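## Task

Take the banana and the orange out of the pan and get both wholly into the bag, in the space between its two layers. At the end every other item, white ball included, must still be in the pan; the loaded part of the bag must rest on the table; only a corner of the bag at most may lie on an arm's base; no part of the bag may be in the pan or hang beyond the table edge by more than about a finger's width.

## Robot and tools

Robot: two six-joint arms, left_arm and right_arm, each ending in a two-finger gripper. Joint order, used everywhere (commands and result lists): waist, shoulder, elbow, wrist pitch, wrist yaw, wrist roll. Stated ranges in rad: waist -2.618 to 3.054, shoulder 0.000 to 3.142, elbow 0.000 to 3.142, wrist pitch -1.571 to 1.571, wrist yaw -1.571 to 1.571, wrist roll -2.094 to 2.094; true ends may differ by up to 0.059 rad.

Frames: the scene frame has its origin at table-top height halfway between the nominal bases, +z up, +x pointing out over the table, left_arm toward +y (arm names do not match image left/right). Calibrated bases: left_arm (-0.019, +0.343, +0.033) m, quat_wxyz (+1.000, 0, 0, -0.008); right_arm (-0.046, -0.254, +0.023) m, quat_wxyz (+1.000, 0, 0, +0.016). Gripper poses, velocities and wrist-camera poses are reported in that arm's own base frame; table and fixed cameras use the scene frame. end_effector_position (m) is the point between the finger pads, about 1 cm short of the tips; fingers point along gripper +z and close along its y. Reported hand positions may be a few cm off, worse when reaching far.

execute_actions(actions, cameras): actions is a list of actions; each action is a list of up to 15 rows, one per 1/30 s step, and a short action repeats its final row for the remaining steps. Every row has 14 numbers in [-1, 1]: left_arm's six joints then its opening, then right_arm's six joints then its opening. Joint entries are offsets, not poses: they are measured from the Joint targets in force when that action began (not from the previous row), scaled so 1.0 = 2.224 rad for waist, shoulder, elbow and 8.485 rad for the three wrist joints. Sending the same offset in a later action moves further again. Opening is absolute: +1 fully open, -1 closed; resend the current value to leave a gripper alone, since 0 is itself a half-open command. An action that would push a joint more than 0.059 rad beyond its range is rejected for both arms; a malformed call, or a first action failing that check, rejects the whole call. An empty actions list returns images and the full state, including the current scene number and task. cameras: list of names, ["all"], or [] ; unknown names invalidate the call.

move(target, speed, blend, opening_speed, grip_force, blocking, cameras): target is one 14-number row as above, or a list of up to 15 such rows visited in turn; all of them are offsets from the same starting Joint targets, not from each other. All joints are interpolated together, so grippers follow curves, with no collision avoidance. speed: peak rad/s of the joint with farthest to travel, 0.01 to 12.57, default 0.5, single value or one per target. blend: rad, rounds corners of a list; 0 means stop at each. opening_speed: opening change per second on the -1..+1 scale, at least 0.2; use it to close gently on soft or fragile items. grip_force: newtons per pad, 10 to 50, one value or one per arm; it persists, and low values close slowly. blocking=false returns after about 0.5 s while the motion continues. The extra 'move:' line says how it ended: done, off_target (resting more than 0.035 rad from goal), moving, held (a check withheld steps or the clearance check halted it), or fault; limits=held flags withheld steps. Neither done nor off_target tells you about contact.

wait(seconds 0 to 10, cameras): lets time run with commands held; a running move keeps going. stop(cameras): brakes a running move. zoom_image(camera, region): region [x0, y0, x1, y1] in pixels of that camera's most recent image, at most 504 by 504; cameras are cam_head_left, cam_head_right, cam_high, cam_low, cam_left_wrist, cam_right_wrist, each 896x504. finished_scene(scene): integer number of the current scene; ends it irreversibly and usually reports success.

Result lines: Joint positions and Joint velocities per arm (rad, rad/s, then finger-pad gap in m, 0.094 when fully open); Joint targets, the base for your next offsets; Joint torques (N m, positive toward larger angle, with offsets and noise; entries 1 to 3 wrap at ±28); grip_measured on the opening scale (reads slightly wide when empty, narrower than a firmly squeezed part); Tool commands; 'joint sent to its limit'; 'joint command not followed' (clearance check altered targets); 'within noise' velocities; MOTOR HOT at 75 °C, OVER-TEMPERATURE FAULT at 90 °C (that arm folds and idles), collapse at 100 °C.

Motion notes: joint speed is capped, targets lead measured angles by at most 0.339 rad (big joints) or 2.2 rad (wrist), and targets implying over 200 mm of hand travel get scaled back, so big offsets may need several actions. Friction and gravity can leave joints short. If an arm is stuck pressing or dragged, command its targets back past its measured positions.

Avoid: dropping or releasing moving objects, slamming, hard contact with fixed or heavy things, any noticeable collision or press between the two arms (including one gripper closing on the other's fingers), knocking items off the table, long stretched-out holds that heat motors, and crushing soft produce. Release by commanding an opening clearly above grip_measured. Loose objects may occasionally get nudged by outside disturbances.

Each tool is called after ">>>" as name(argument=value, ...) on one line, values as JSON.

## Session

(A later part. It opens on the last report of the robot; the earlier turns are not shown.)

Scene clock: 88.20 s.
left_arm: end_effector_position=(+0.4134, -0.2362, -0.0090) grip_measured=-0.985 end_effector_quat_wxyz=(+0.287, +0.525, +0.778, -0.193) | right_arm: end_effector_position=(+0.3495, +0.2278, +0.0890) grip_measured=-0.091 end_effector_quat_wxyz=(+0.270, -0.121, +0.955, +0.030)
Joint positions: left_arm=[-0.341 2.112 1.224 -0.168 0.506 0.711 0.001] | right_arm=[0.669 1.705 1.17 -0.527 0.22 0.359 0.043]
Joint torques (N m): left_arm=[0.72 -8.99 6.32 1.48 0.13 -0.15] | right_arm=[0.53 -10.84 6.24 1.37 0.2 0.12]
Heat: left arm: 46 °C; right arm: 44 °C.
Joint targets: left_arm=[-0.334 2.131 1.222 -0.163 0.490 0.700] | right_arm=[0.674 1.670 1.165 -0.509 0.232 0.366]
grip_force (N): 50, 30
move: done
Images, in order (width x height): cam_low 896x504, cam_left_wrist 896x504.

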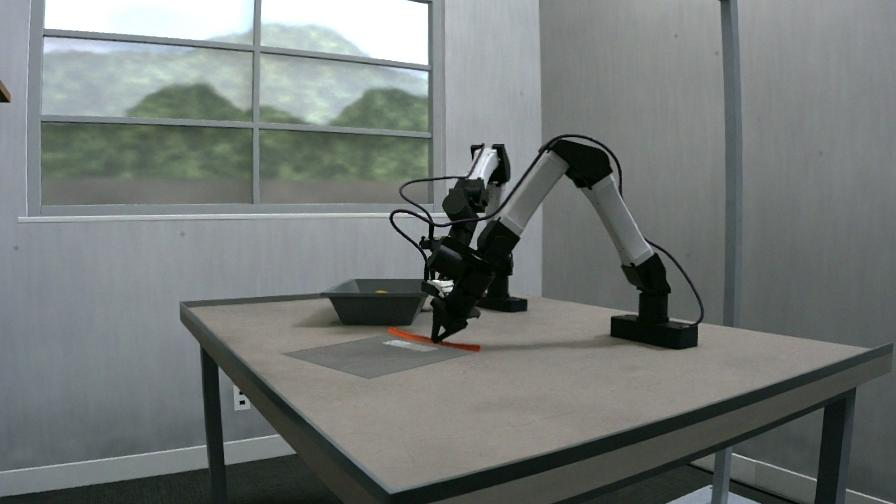

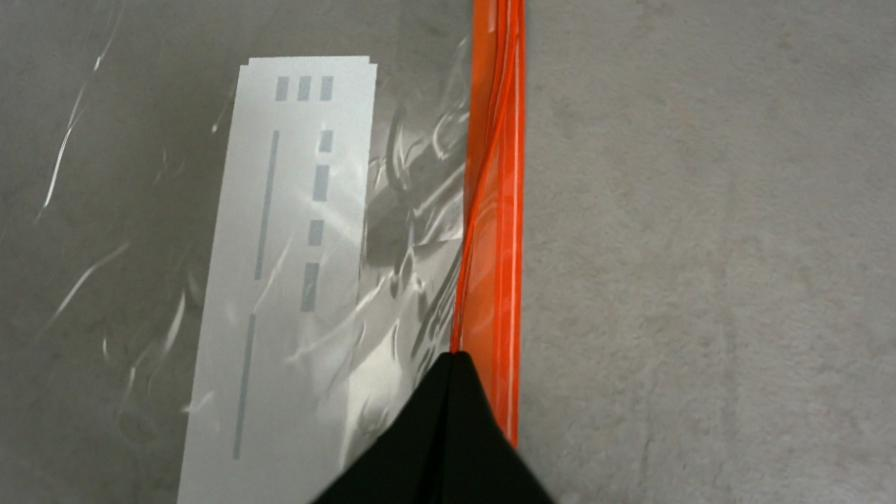

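>>> move(target=[0.0288,0.0121,0.1151,-0.0238,-0.0026,-0.0041,-1,0,0,0,0,0,0,-0.1], speed=0.2, cameras=["cam_left_wrist","cam_low","cam_right_wrist","cam_head_right"])

>>> zoom_image(camera="cam_low", region=[270, 220, 520, 400])

>>> zoom_image(camera="cam_head_right", region=[290, 160, 460, 300])

Scene clock: 90.80 s.
left_arm: end_effector_position=(+0.4659, -0.2166, +0.0345) grip_measured=-0.985 end_effector_quat_wxyz=(+0.301, +0.486, +0.802, -0.175) | right_arm: end_effector_position=(+0.3495, +0.2278, +0.0890) grip_measured=-0.091 end_effector_quat_wxyz=(+0.270, -0.121, +0.955, +0.030)
Joint positions: left_arm=[-0.276 2.135 1.458 -0.351 0.485 0.677 0.001] | right_arm=[0.669 1.705 1.17 -0.527 0.22 0.359 0.043]
Joint torques (N m): left_arm=[0.68 -9.65 9.33 1.33 0.12 -0.15] | right_arm=[0.53 -10.84 6.24 1.37 0.21 0.12]
Heat: left arm: 45 °C; right arm: 45 °C.
Joint targets: left_arm=[-0.270 2.157 1.478 -0.365 0.468 0.665] | right_arm=[0.674 1.670 1.165 -0.509 0.232 0.366]
grip_force (N): 50, 30
move: done
Images, in order (width x height): cam_head_right 896x504, cam_low 896x504, cam_left_wrist 896x504, cam_right_wrist 896x504.

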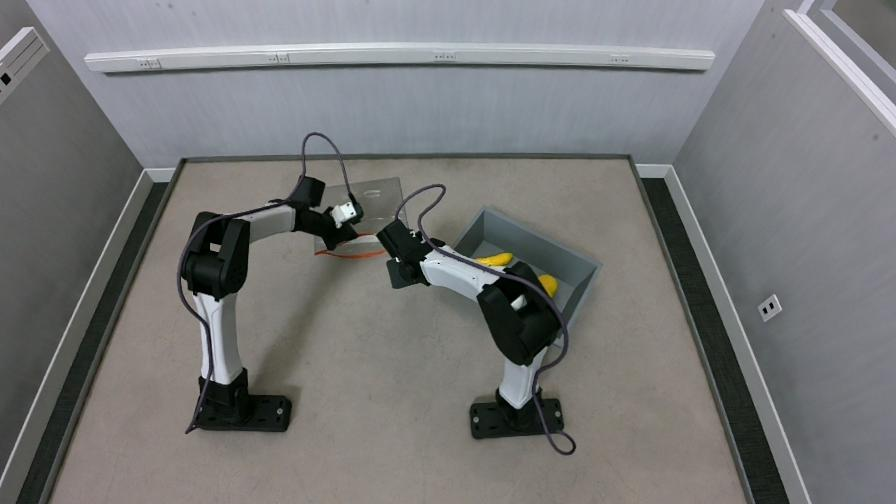

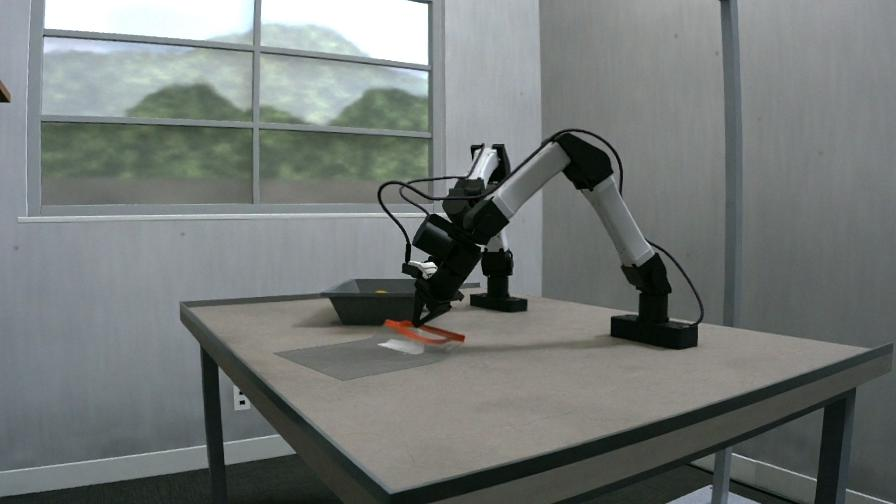

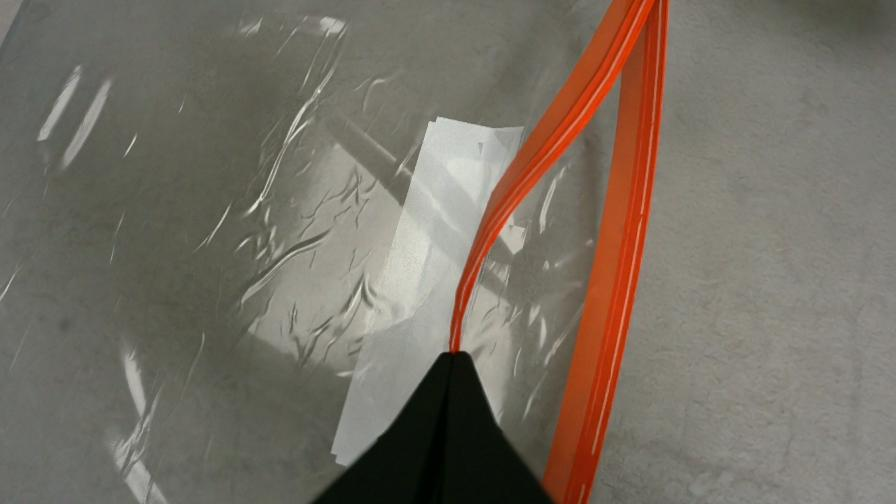

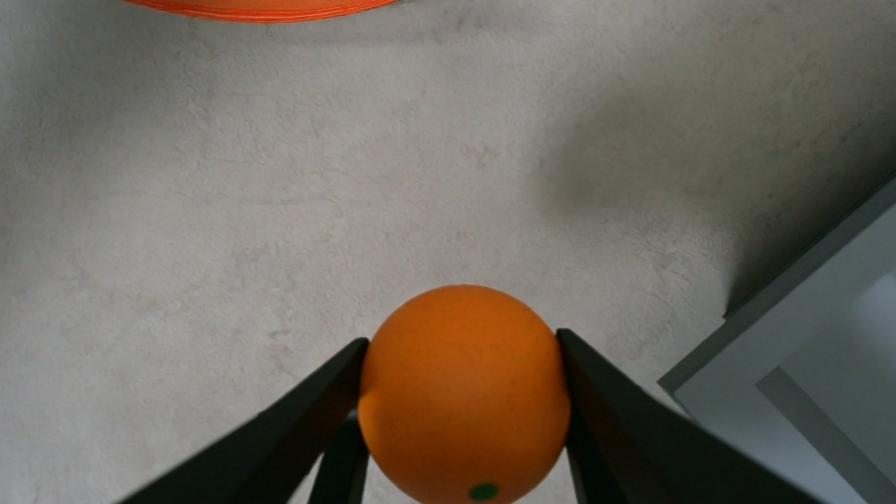

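Scaled by 2.016 from the camera's 896x504 image, which has a finer 1280x720 frame.

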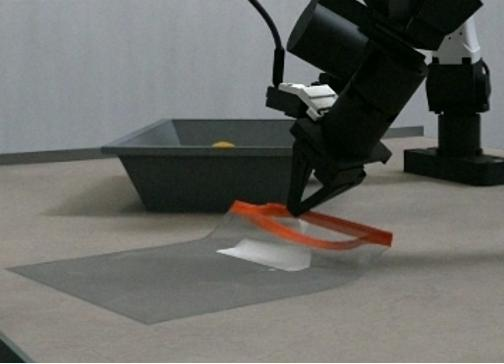

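Scaled by 2.965 from the camera's 896x504 image, which has a finer 1280x720 frame.

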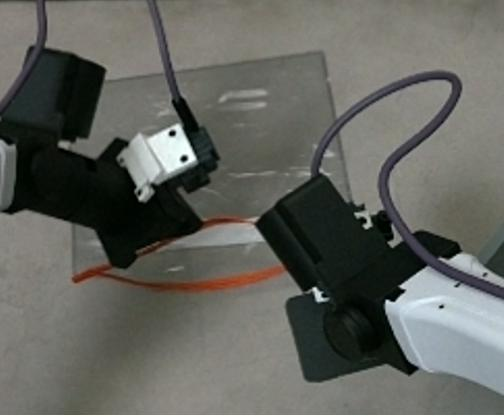

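>>> move(target=[0,0,0,0,0,0,-1,-0.0414,0.2136,0.0553,0.1108,-0.0132,-0.037,-0.1], speed=0.5, cameras=["cam_left_wrist","cam_low","cam_right_wrist","cam_head_right","cam_high"])

>>> zoom_image(camera="cam_head_right", region=[290, 160, 460, 300])

>>> zoom_image(camera="cam_low", region=[270, 220, 520, 400])

Scene clock: 95.63 s.
left_arm: end_effector_position=(+0.4658, -0.2165, +0.0344) grip_measured=-0.985 end_effector_quat_wxyz=(+0.301, +0.486, +0.802, -0.175) | right_arm: end_effector_position=(+0.4983, +0.3052, +0.0753) grip_measured=-0.091 end_effector_quat_wxyz=(+0.513, -0.189, +0.830, +0.114)
Joint positions: left_arm=[-0.276 2.135 1.458 -0.352 0.485 0.677 0.001] | right_arm=[0.588 2.135 1.258 0.407 0.129 0.06 0.043]
Joint torques (N m): left_arm=[0.69 -9.68 9.32 1.34 0.11 -0.14] | right_arm=[-0.55 -10.15 9.32 2.11 -0.09 -0.04]
Heat: left arm: 44 °C; right arm: 44 °C.
Joint targets: left_arm=[-0.270 2.157 1.478 -0.365 0.468 0.665] | right_arm=[0.582 2.145 1.288 0.430 0.120 0.052]
grip_force (N): 50, 30
move: done
Images, in order (width x height): cam_head_right 896x504, cam_high 896x504, cam_low 896x504, cam_left_wrist 896x504, cam_right_wrist 896x504.

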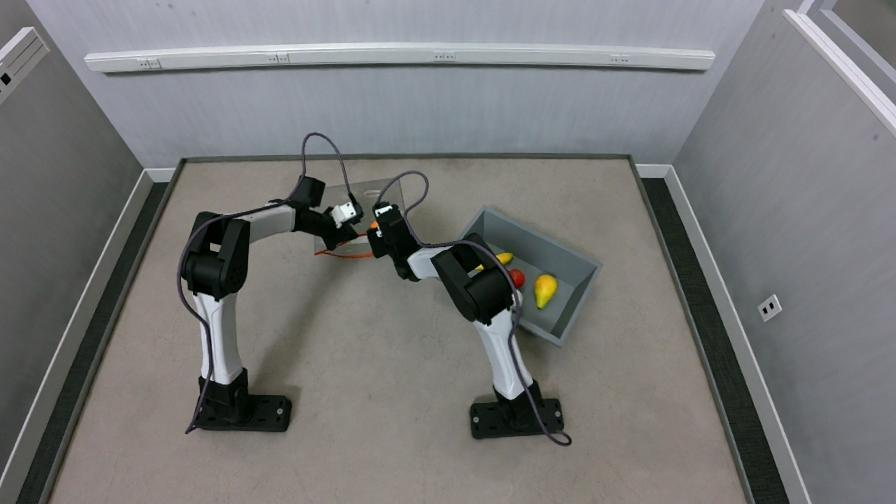

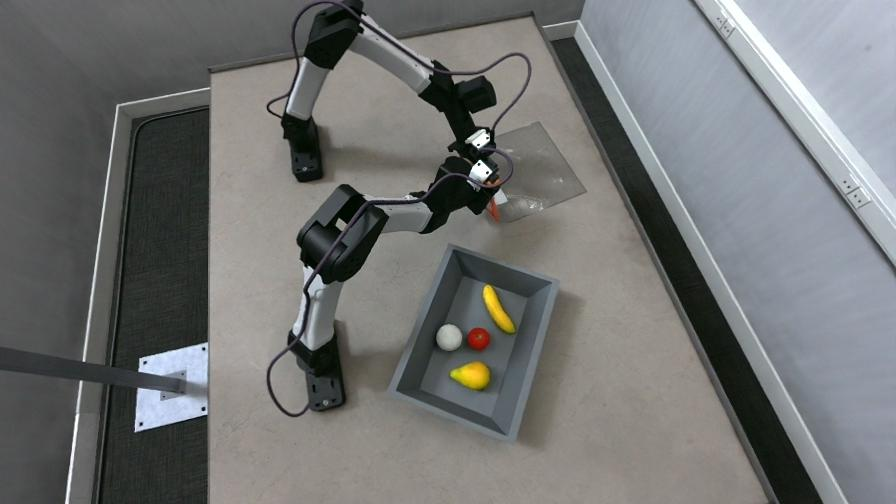

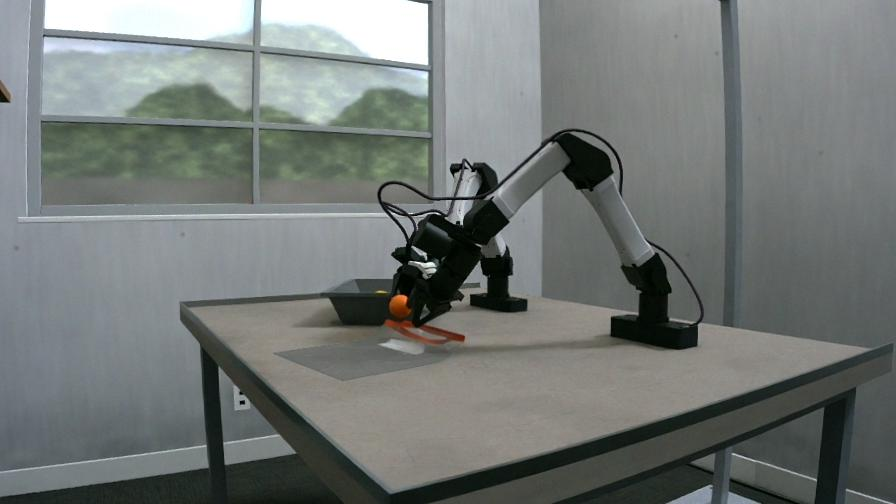

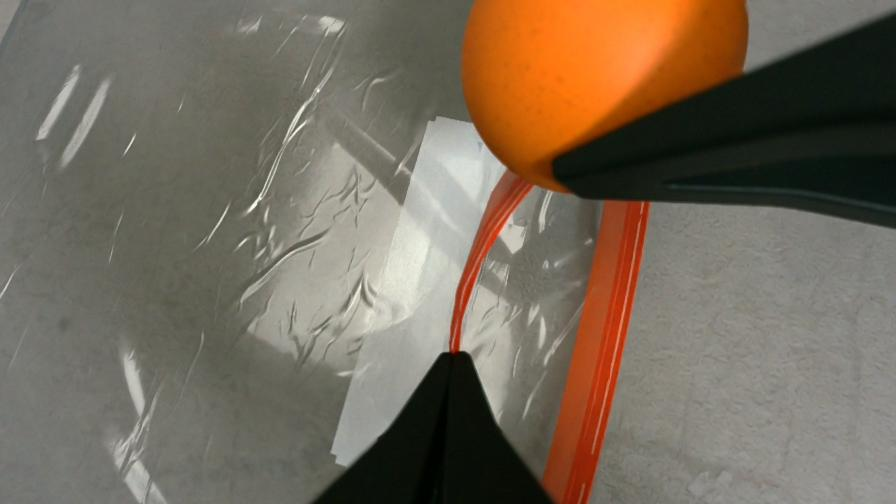

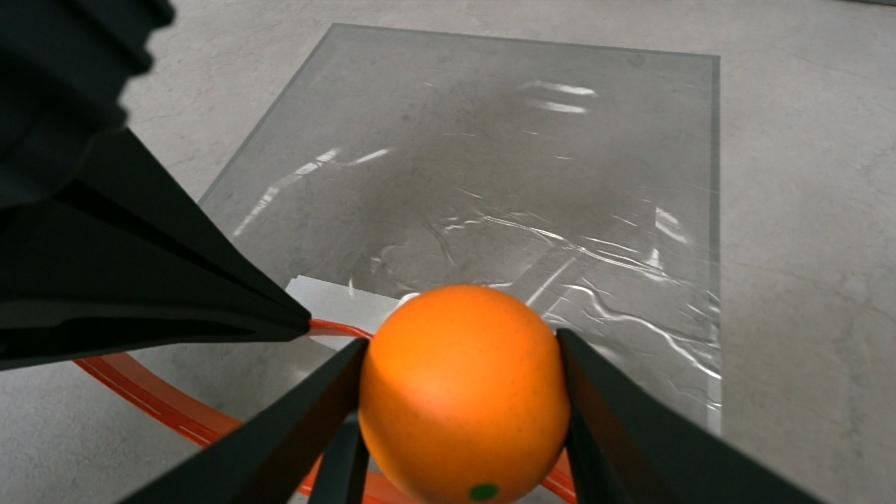

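Scaled by 2.965 from the camera's 896x504 image, which has a finer 1280x720 frame.

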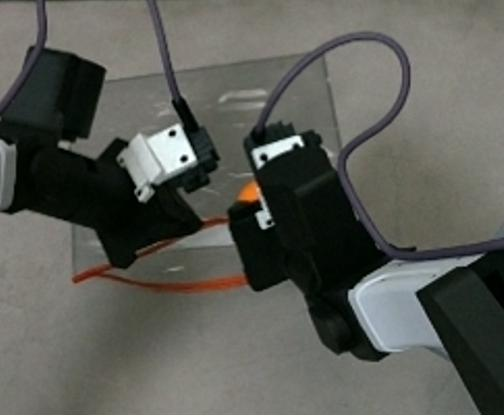

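Scaled by 2.016 from the camera's 896x504 image, which has a finer 1280x720 frame.

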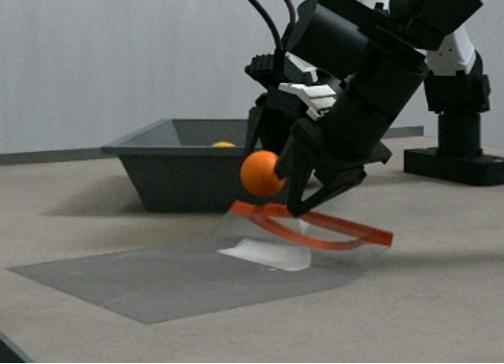

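>>> move(target=[[0,0,0,0,0,0,-1,0.0076,0.0022,-0.0598,0.0153,0.0029,0.0021,-0.1],[0,0,0,0,0,0,-1,0.0076,0.0652,-0.0697,0.0336,0.0029,0.0021,-0.1]], speed=0.25, cameras=["cam_left_wrist","cam_low","cam_right_wrist","cam_head_right"])

>>> zoom_image(camera="cam_low", region=[270, 220, 520, 400])

Scene clock: 98.73 s.
left_arm: end_effector_position=(+0.4657, -0.2164, +0.0343) grip_measured=-0.985 end_effector_quat_wxyz=(+0.300, +0.486, +0.802, -0.175) | right_arm: end_effector_position=(+0.4891, +0.3001, +0.0177) grip_measured=-0.091 end_effector_quat_wxyz=(+0.531, -0.184, +0.819, +0.120)
Joint positions: left_arm=[-0.276 2.135 1.458 -0.352 0.485 0.677 0.001] | right_arm=[0.591 2.271 1.14 0.706 0.136 0.063 0.043]
Joint torques (N m): left_arm=[0.72 -9.61 9.31 1.34 0.12 -0.16] | right_arm=[0.72 -9.54 4.83 2 0.09 0.13]
Heat: left arm: 44 °C; right arm: 44 °C.
Joint targets: left_arm=[-0.270 2.157 1.478 -0.365 0.468 0.665] | right_arm=[0.599 2.291 1.133 0.716 0.144 0.070]
grip_force (N): 50, 30
move: done
Images, in order (width x height): cam_head_right 896x504, cam_low 896x504, cam_left_wrist 896x504, cam_right_wrist 896x504.

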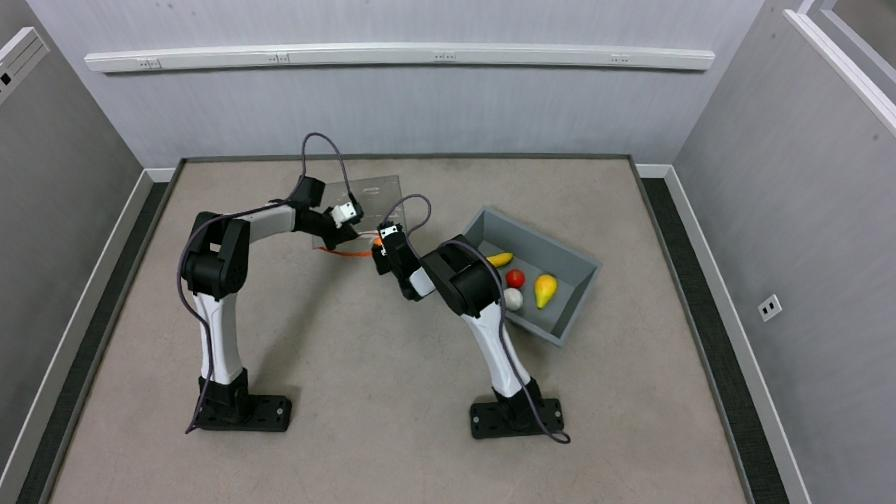

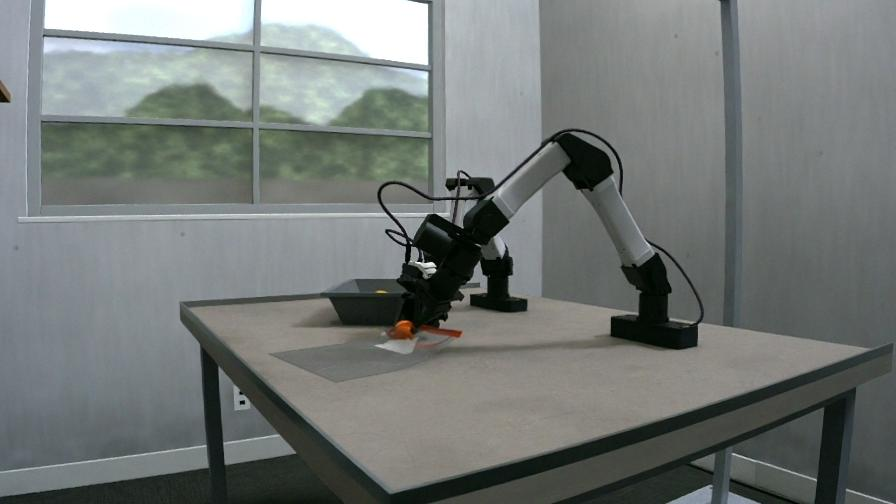

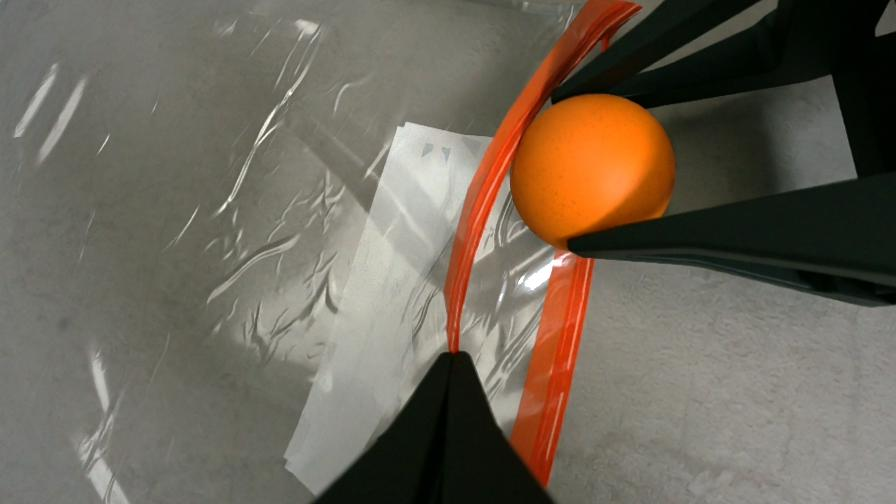

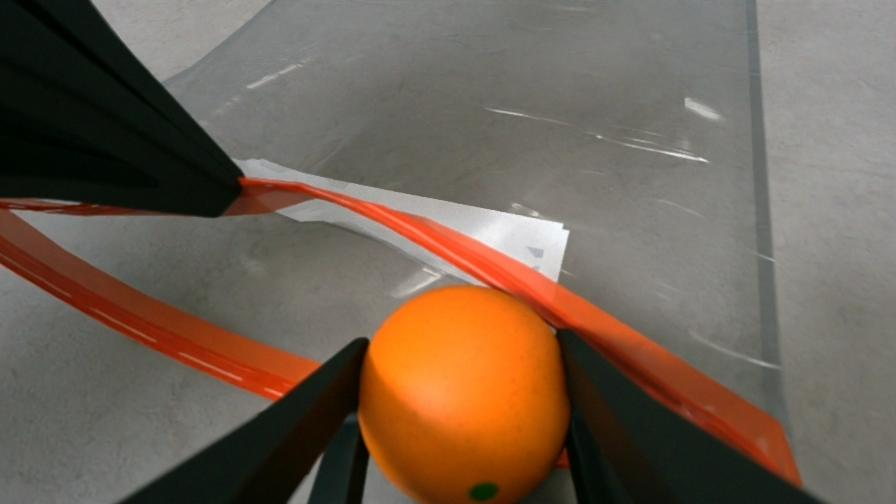

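Scaled by 2.016 from the camera's 896x504 image, which has a finer 1280x720 frame.

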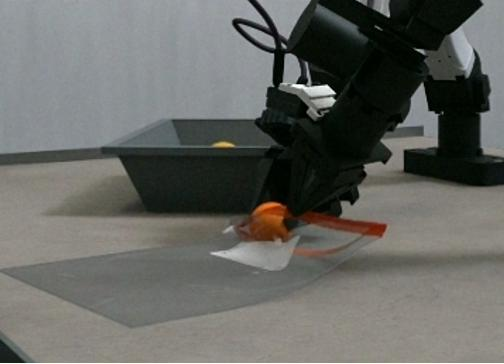

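>>> move(target=[0,-0.0526,0.0423,-0.0183,0,0,-1,0,0,0,0,0,0,-0.1], speed=0.2)

>>> move(target=[0,0,0,0,0,0,-1,-0.0112,0.0423,0.1007,-0.0148,-0.0034,-0.0018,-0.1], speed=0.2, cameras=["cam_left_wrist","cam_low","cam_right_wrist","cam_head_right"])

>>> zoom_image(camera="cam_low", region=[270, 220, 520, 400])

Scene clock: 101.47 s.
left_arm: end_effector_position=(+0.4665, -0.2165, +0.0825) grip_measured=-0.985 end_effector_quat_wxyz=(+0.304, +0.486, +0.801, -0.174) | right_arm: end_effector_position=(+0.4892, +0.3001, +0.0179) grip_measured=-0.091 end_effector_quat_wxyz=(+0.531, -0.183, +0.818, +0.120)
Joint positions: left_arm=[-0.276 2.068 1.553 -0.506 0.484 0.677 0.001] | right_arm=[0.591 2.271 1.14 0.708 0.136 0.063 0.043]
Joint torques (N m): left_arm=[0.73 -13.3 9.55 1.35 0.14 -0.14] | right_arm=[0.72 -9.48 4.81 1.96 0.09 0.12]
Heat: left arm: 44 °C; right arm: 44 °C.
Joint targets: left_arm=[-0.270 2.041 1.572 -0.520 0.468 0.665] | right_arm=[0.599 2.290 1.133 0.716 0.144 0.070]
grip_force (N): 50, 30
move: done

Scene clock: 102.97 s.
left_arm: end_effector_position=(+0.4664, -0.2165, +0.0825) grip_measured=-0.985 end_effector_quat_wxyz=(+0.304, +0.486, +0.801, -0.174) | right_arm: end_effector_position=(+0.5223, +0.3174, +0.0183) grip_measured=-0.091 end_effector_quat_wxyz=(+0.530, -0.182, +0.819, +0.122)
Joint positions: left_arm=[-0.276 2.068 1.553 -0.507 0.484 0.677 0.001] | right_arm=[0.581 2.364 1.335 0.605 0.125 0.063 0.043]
Joint torques (N m): left_arm=[0.7 -13.35 9.55 1.34 0.12 -0.15] | right_arm=[-0.75 -10.36 7.98 1.71 -0.09 -0.04]
Heat: left arm: 44 °C; right arm: 44 °C.
Joint targets: left_arm=[-0.270 2.041 1.572 -0.520 0.468 0.665] | right_arm=[0.574 2.385 1.357 0.590 0.115 0.055]
grip_force (N): 50, 30
move: done
Images, in order (width x height): cam_head_right 896x504, cam_low 896x504, cam_left_wrist 896x504, cam_right_wrist 896x504.

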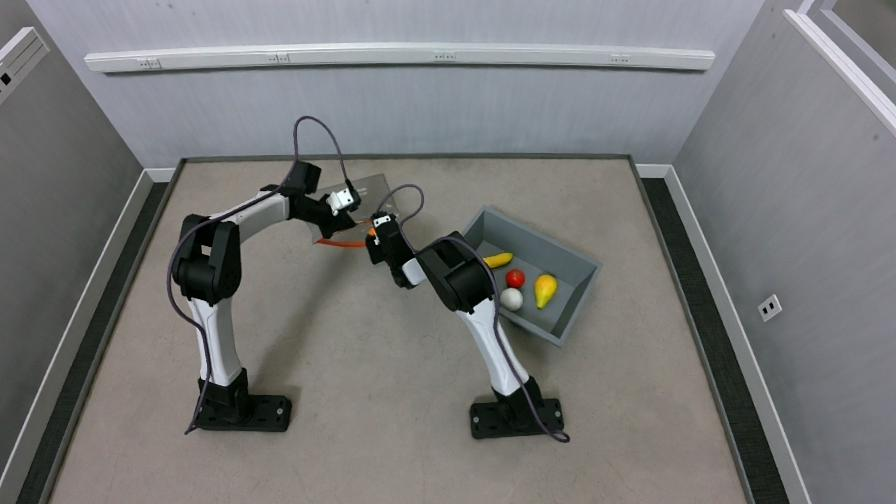

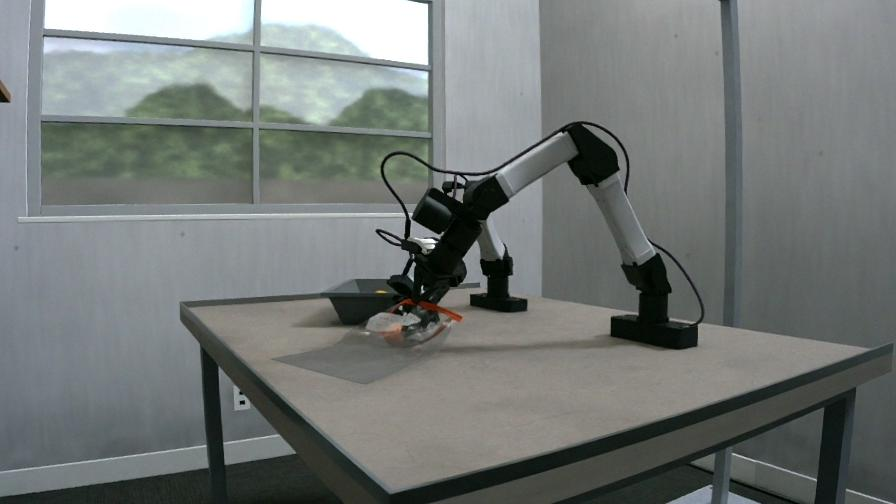

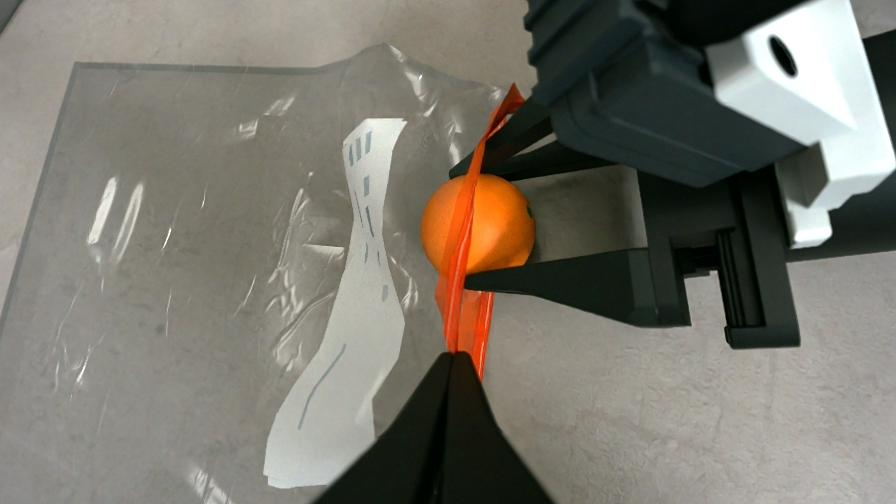

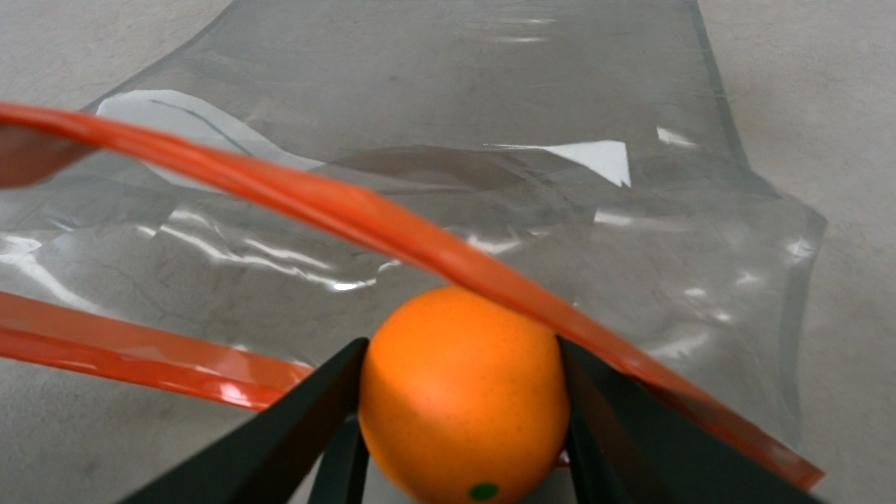

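Scaled by 2.016 from the camera's 896x504 image, which has a finer 1280x720 frame.

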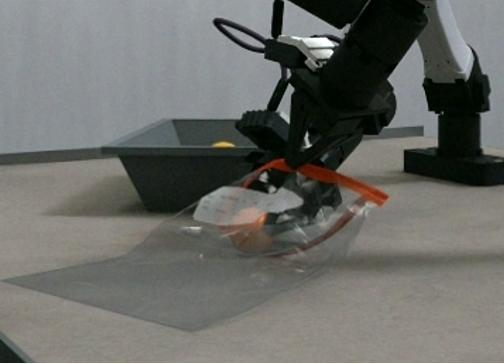

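>>> move(target=[0,0,0,0,0,0,-1,-0.0029,0.045,0.0836,-0.0113,-0.0007,0,-0.1], speed=0.2, cameras=["cam_left_wrist","cam_low","cam_right_wrist"])

>>> zoom_image(camera="cam_low", region=[270, 220, 520, 400])

Scene clock: 105.17 s.
left_arm: end_effector_position=(+0.4664, -0.2164, +0.0825) grip_measured=-0.985 end_effector_quat_wxyz=(+0.304, +0.486, +0.801, -0.174) | right_arm: end_effector_position=(+0.5517, +0.3334, +0.0188) grip_measured=-0.091 end_effector_quat_wxyz=(+0.533, -0.181, +0.817, +0.124)
Joint positions: left_arm=[-0.276 2.068 1.553 -0.507 0.484 0.677 0.001] | right_arm=[0.576 2.459 1.523 0.52 0.119 0.063 0.043]
Joint torques (N m): left_arm=[0.72 -13.31 9.55 1.35 0.13 -0.14] | right_arm=[-0.77 -10.81 8.17 1.61 -0.09 -0.05]
Heat: left arm: 44 °C; right arm: 44 °C.
Joint targets: left_arm=[-0.270 2.041 1.572 -0.520 0.468 0.665] | right_arm=[0.567 2.485 1.543 0.494 0.109 0.055]
grip_force (N): 50, 30
move: done
Images, in order (width x height): cam_low 896x504, cam_left_wrist 896x504, cam_right_wrist 896x504.

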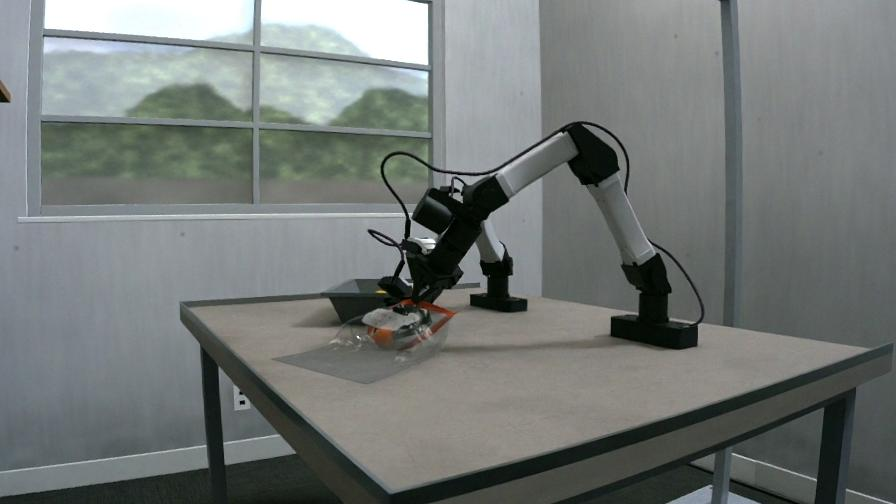

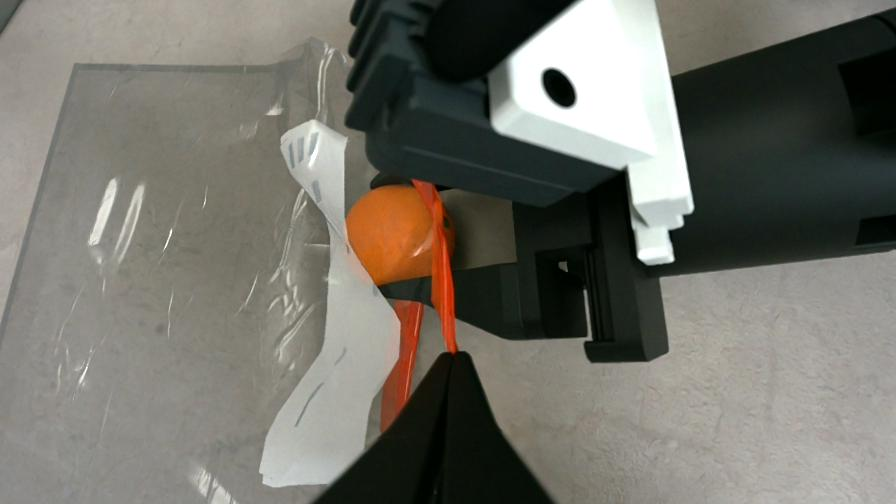

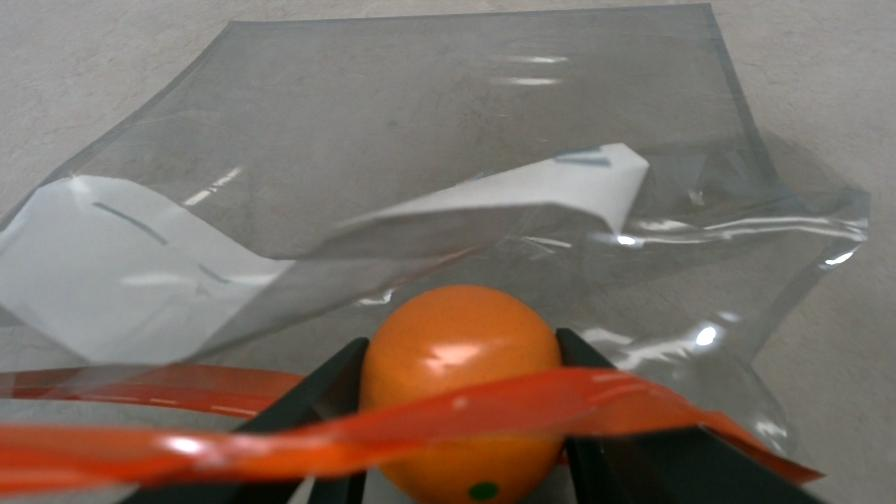

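Scaled by 2.016 from the camera's 896x504 image, which has a finer 1280x720 frame.

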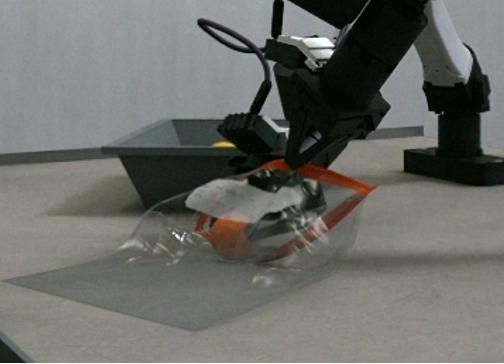

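>>> move(target=[[0,0,0,0,0,0,-1,0,0.009,0,0,0,0,-0.1],[0,0,0,0,0,0,-1,0,0.009,0,0,0,0,0.3]], speed=0.1, opening_speed=0.2, cameras=["cam_left_wrist","cam_low","cam_right_wrist"])

>>> zoom_image(camera="cam_low", region=[270, 220, 520, 400])

Scene clock: 108.83 s.
left_arm: end_effector_position=(+0.4664, -0.2164, +0.0825) grip_measured=-0.985 end_effector_quat_wxyz=(+0.304, +0.486, +0.801, -0.174) | right_arm: end_effector_position=(+0.5486, +0.3331, -0.0008) grip_measured=+0.298 end_effector_quat_wxyz=(+0.517, -0.187, +0.826, +0.121)
Joint positions: left_arm=[-0.276 2.068 1.553 -0.507 0.484 0.677 0.001] | right_arm=[0.576 2.49 1.53 0.506 0.111 0.06 0.061]
Joint torques (N m): left_arm=[0.69 -13.35 9.5 1.35 0.13 -0.14] | right_arm=[-0.77 -11.81 7.45 1.75 -0.01 -0.02]
Heat: left arm: 45 °C; right arm: 45 °C.
Joint targets: left_arm=[-0.270 2.041 1.572 -0.520 0.468 0.665] | right_arm=[0.567 2.505 1.543 0.494 0.109 0.055]
grip_force (N): 50, 30
move: done; target 2's new numbers were sent with right_arm's shoulder 0.036 rad from that target
Images, in order (width x height): cam_low 896x504, cam_left_wrist 896x504, cam_right_wrist 896x504.

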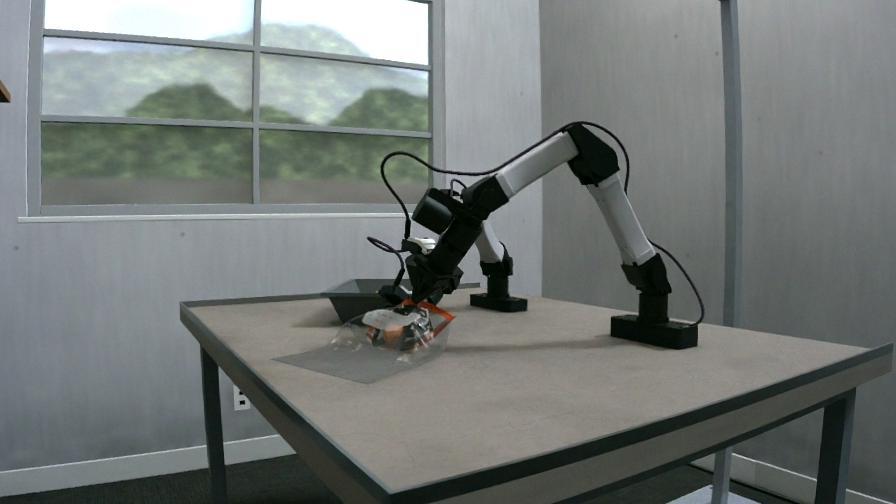

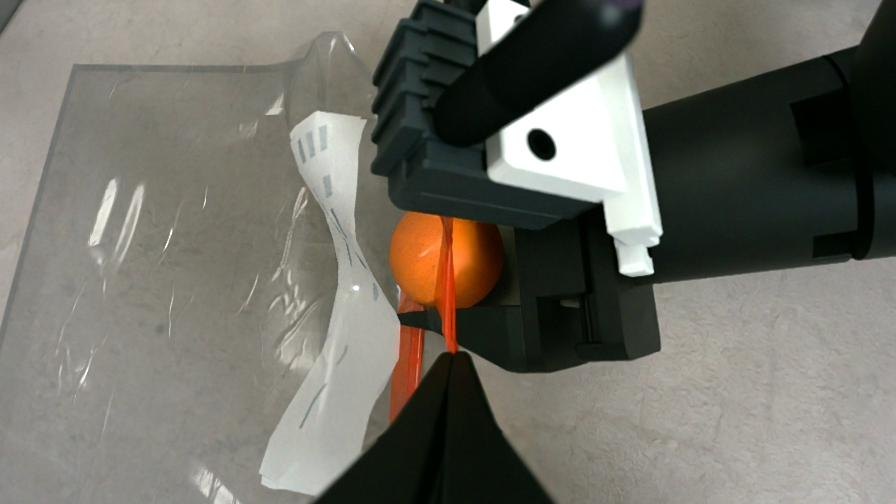

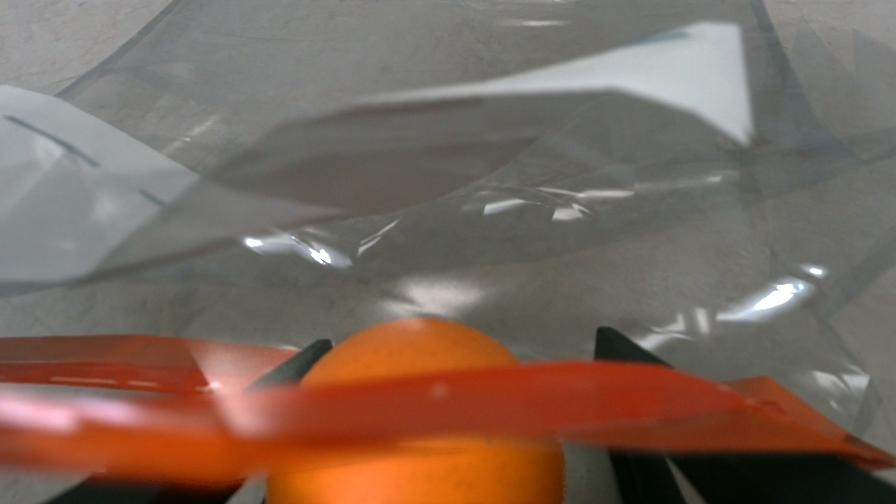

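Scaled by 2.016 from the camera's 896x504 image, which has a finer 1280x720 frame.

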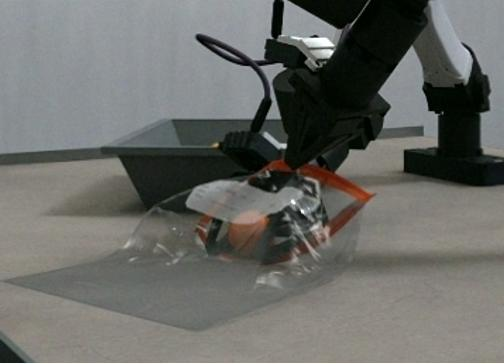

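>>> move(target=[0,0,0,0,0,0,-1,0,0,0,0,0,0,-0.12], opening_speed=0.3, cameras=["cam_right_wrist"])

Scene clock: 111.17 s.
left_arm: end_effector_position=(+0.4664, -0.2164, +0.0825) grip_measured=-0.985 end_effector_quat_wxyz=(+0.304, +0.486, +0.801, -0.174) | right_arm: end_effector_position=(+0.5495, +0.3316, -0.0008) grip_measured=-0.116 end_effector_quat_wxyz=(+0.518, -0.187, +0.826, +0.120)
Joint positions: left_arm=[-0.276 2.068 1.553 -0.507 0.484 0.677 0.001] | right_arm=[0.573 2.49 1.53 0.506 0.111 0.06 0.042]
Joint torques (N m): left_arm=[0.68 -13.33 9.55 1.34 0.13 -0.14] | right_arm=[-0.54 -11.81 7.45 1.74 -0.01 -0.01]
Heat: left arm: 45 °C; right arm: 46 °C.
Joint targets: left_arm=[-0.270 2.041 1.572 -0.520 0.468 0.665] | right_arm=[0.567 2.505 1.543 0.494 0.109 0.055]
grip_force (N): 50, 30
move: done
Images, in order (width x height): cam_right_wrist 896x504.

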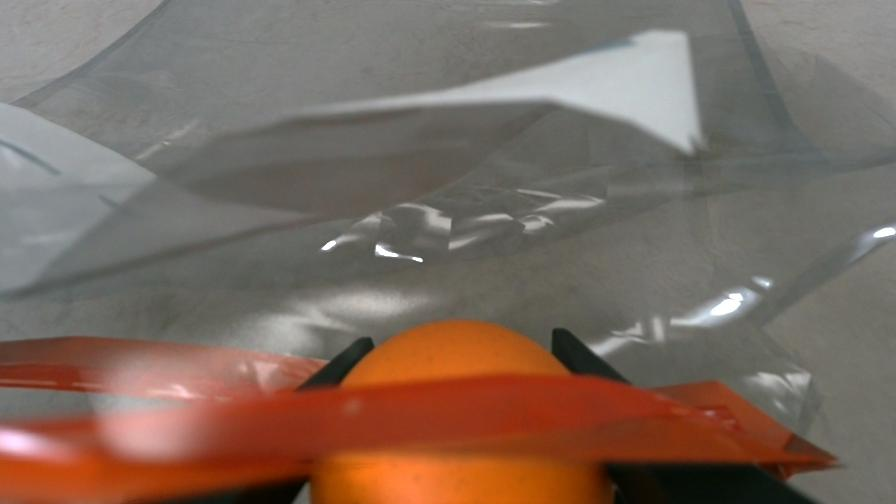

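>>> move(target=[0,0,0,0,0,0,-1,0,-0.0441,0,0,0,0,-0.12], speed=0.15, cameras=["cam_right_wrist","cam_left_wrist","cam_low"])

>>> zoom_image(camera="cam_low", region=[270, 220, 520, 400])

Scene clock: 112.90 s.
left_arm: end_effector_position=(+0.4664, -0.2164, +0.0825) grip_measured=-0.985 end_effector_quat_wxyz=(+0.304, +0.486, +0.801, -0.174) | right_arm: end_effector_position=(+0.5501, +0.3320, +0.0100) grip_measured=-0.116 end_effector_quat_wxyz=(+0.520, -0.186, +0.825, +0.121)
Joint positions: left_arm=[-0.276 2.068 1.553 -0.507 0.484 0.677 0.001] | right_arm=[0.573 2.466 1.53 0.489 0.111 0.06 0.042]
Joint torques (N m): left_arm=[0.69 -13.29 9.54 1.35 0.13 -0.16] | right_arm=[-0.54 -18.3 7.54 1.96 -0.01 -0.01]
Heat: left arm: 46 °C; right arm: 47 °C.
Joint targets: left_arm=[-0.270 2.041 1.572 -0.520 0.468 0.665] | right_arm=[0.567 2.407 1.543 0.494 0.109 0.055]
grip_force (N): 50, 30
move: off_target (right_arm); right_arm: the shoulder is farthest, 0.059 rad from its target
Images, in order (width x height): cam_low 896x504, cam_left_wrist 896x504, cam_right_wrist 896x504.

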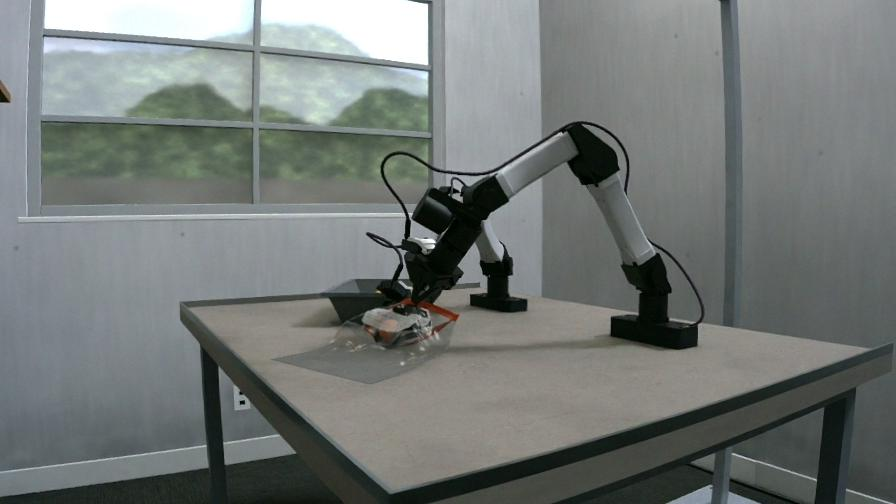

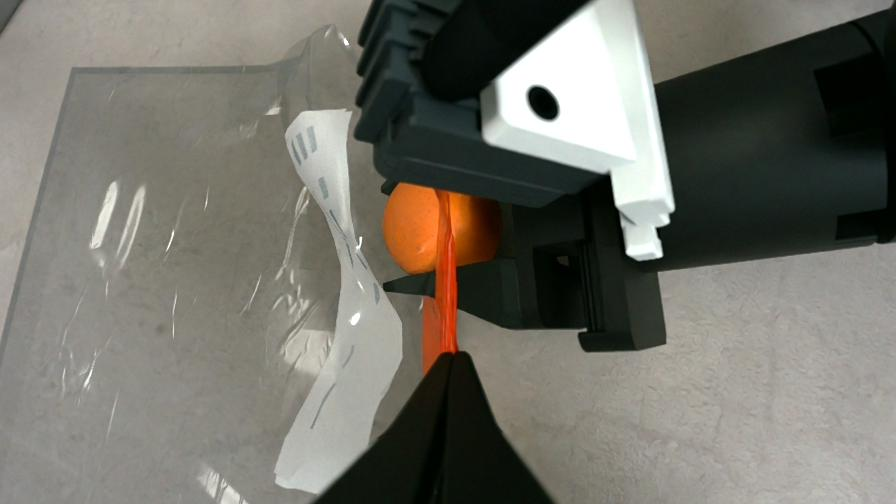

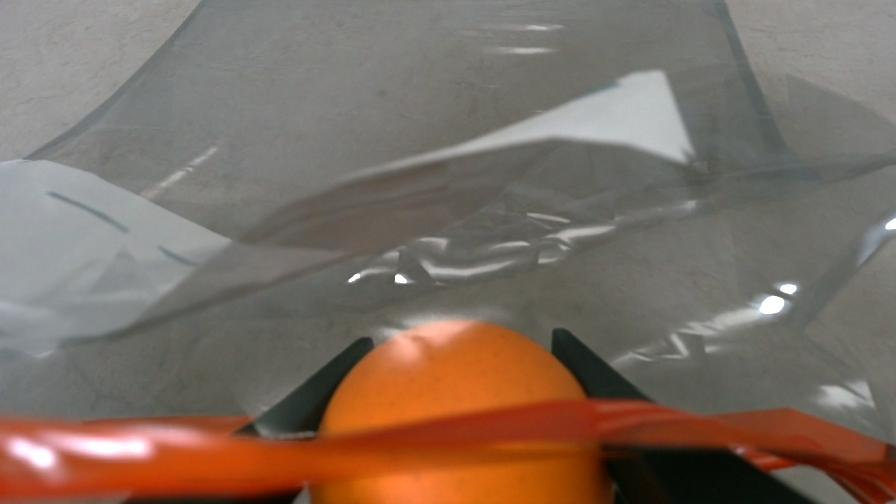

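Scaled by 2.016 from the camera's 896x504 image, which has a finer 1280x720 frame.

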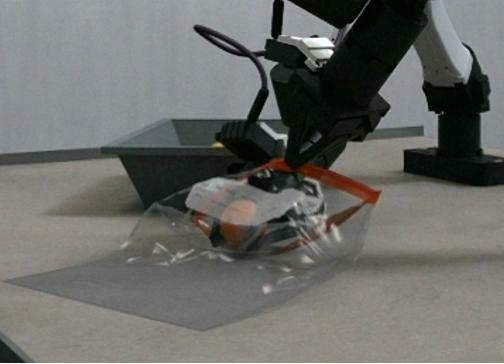

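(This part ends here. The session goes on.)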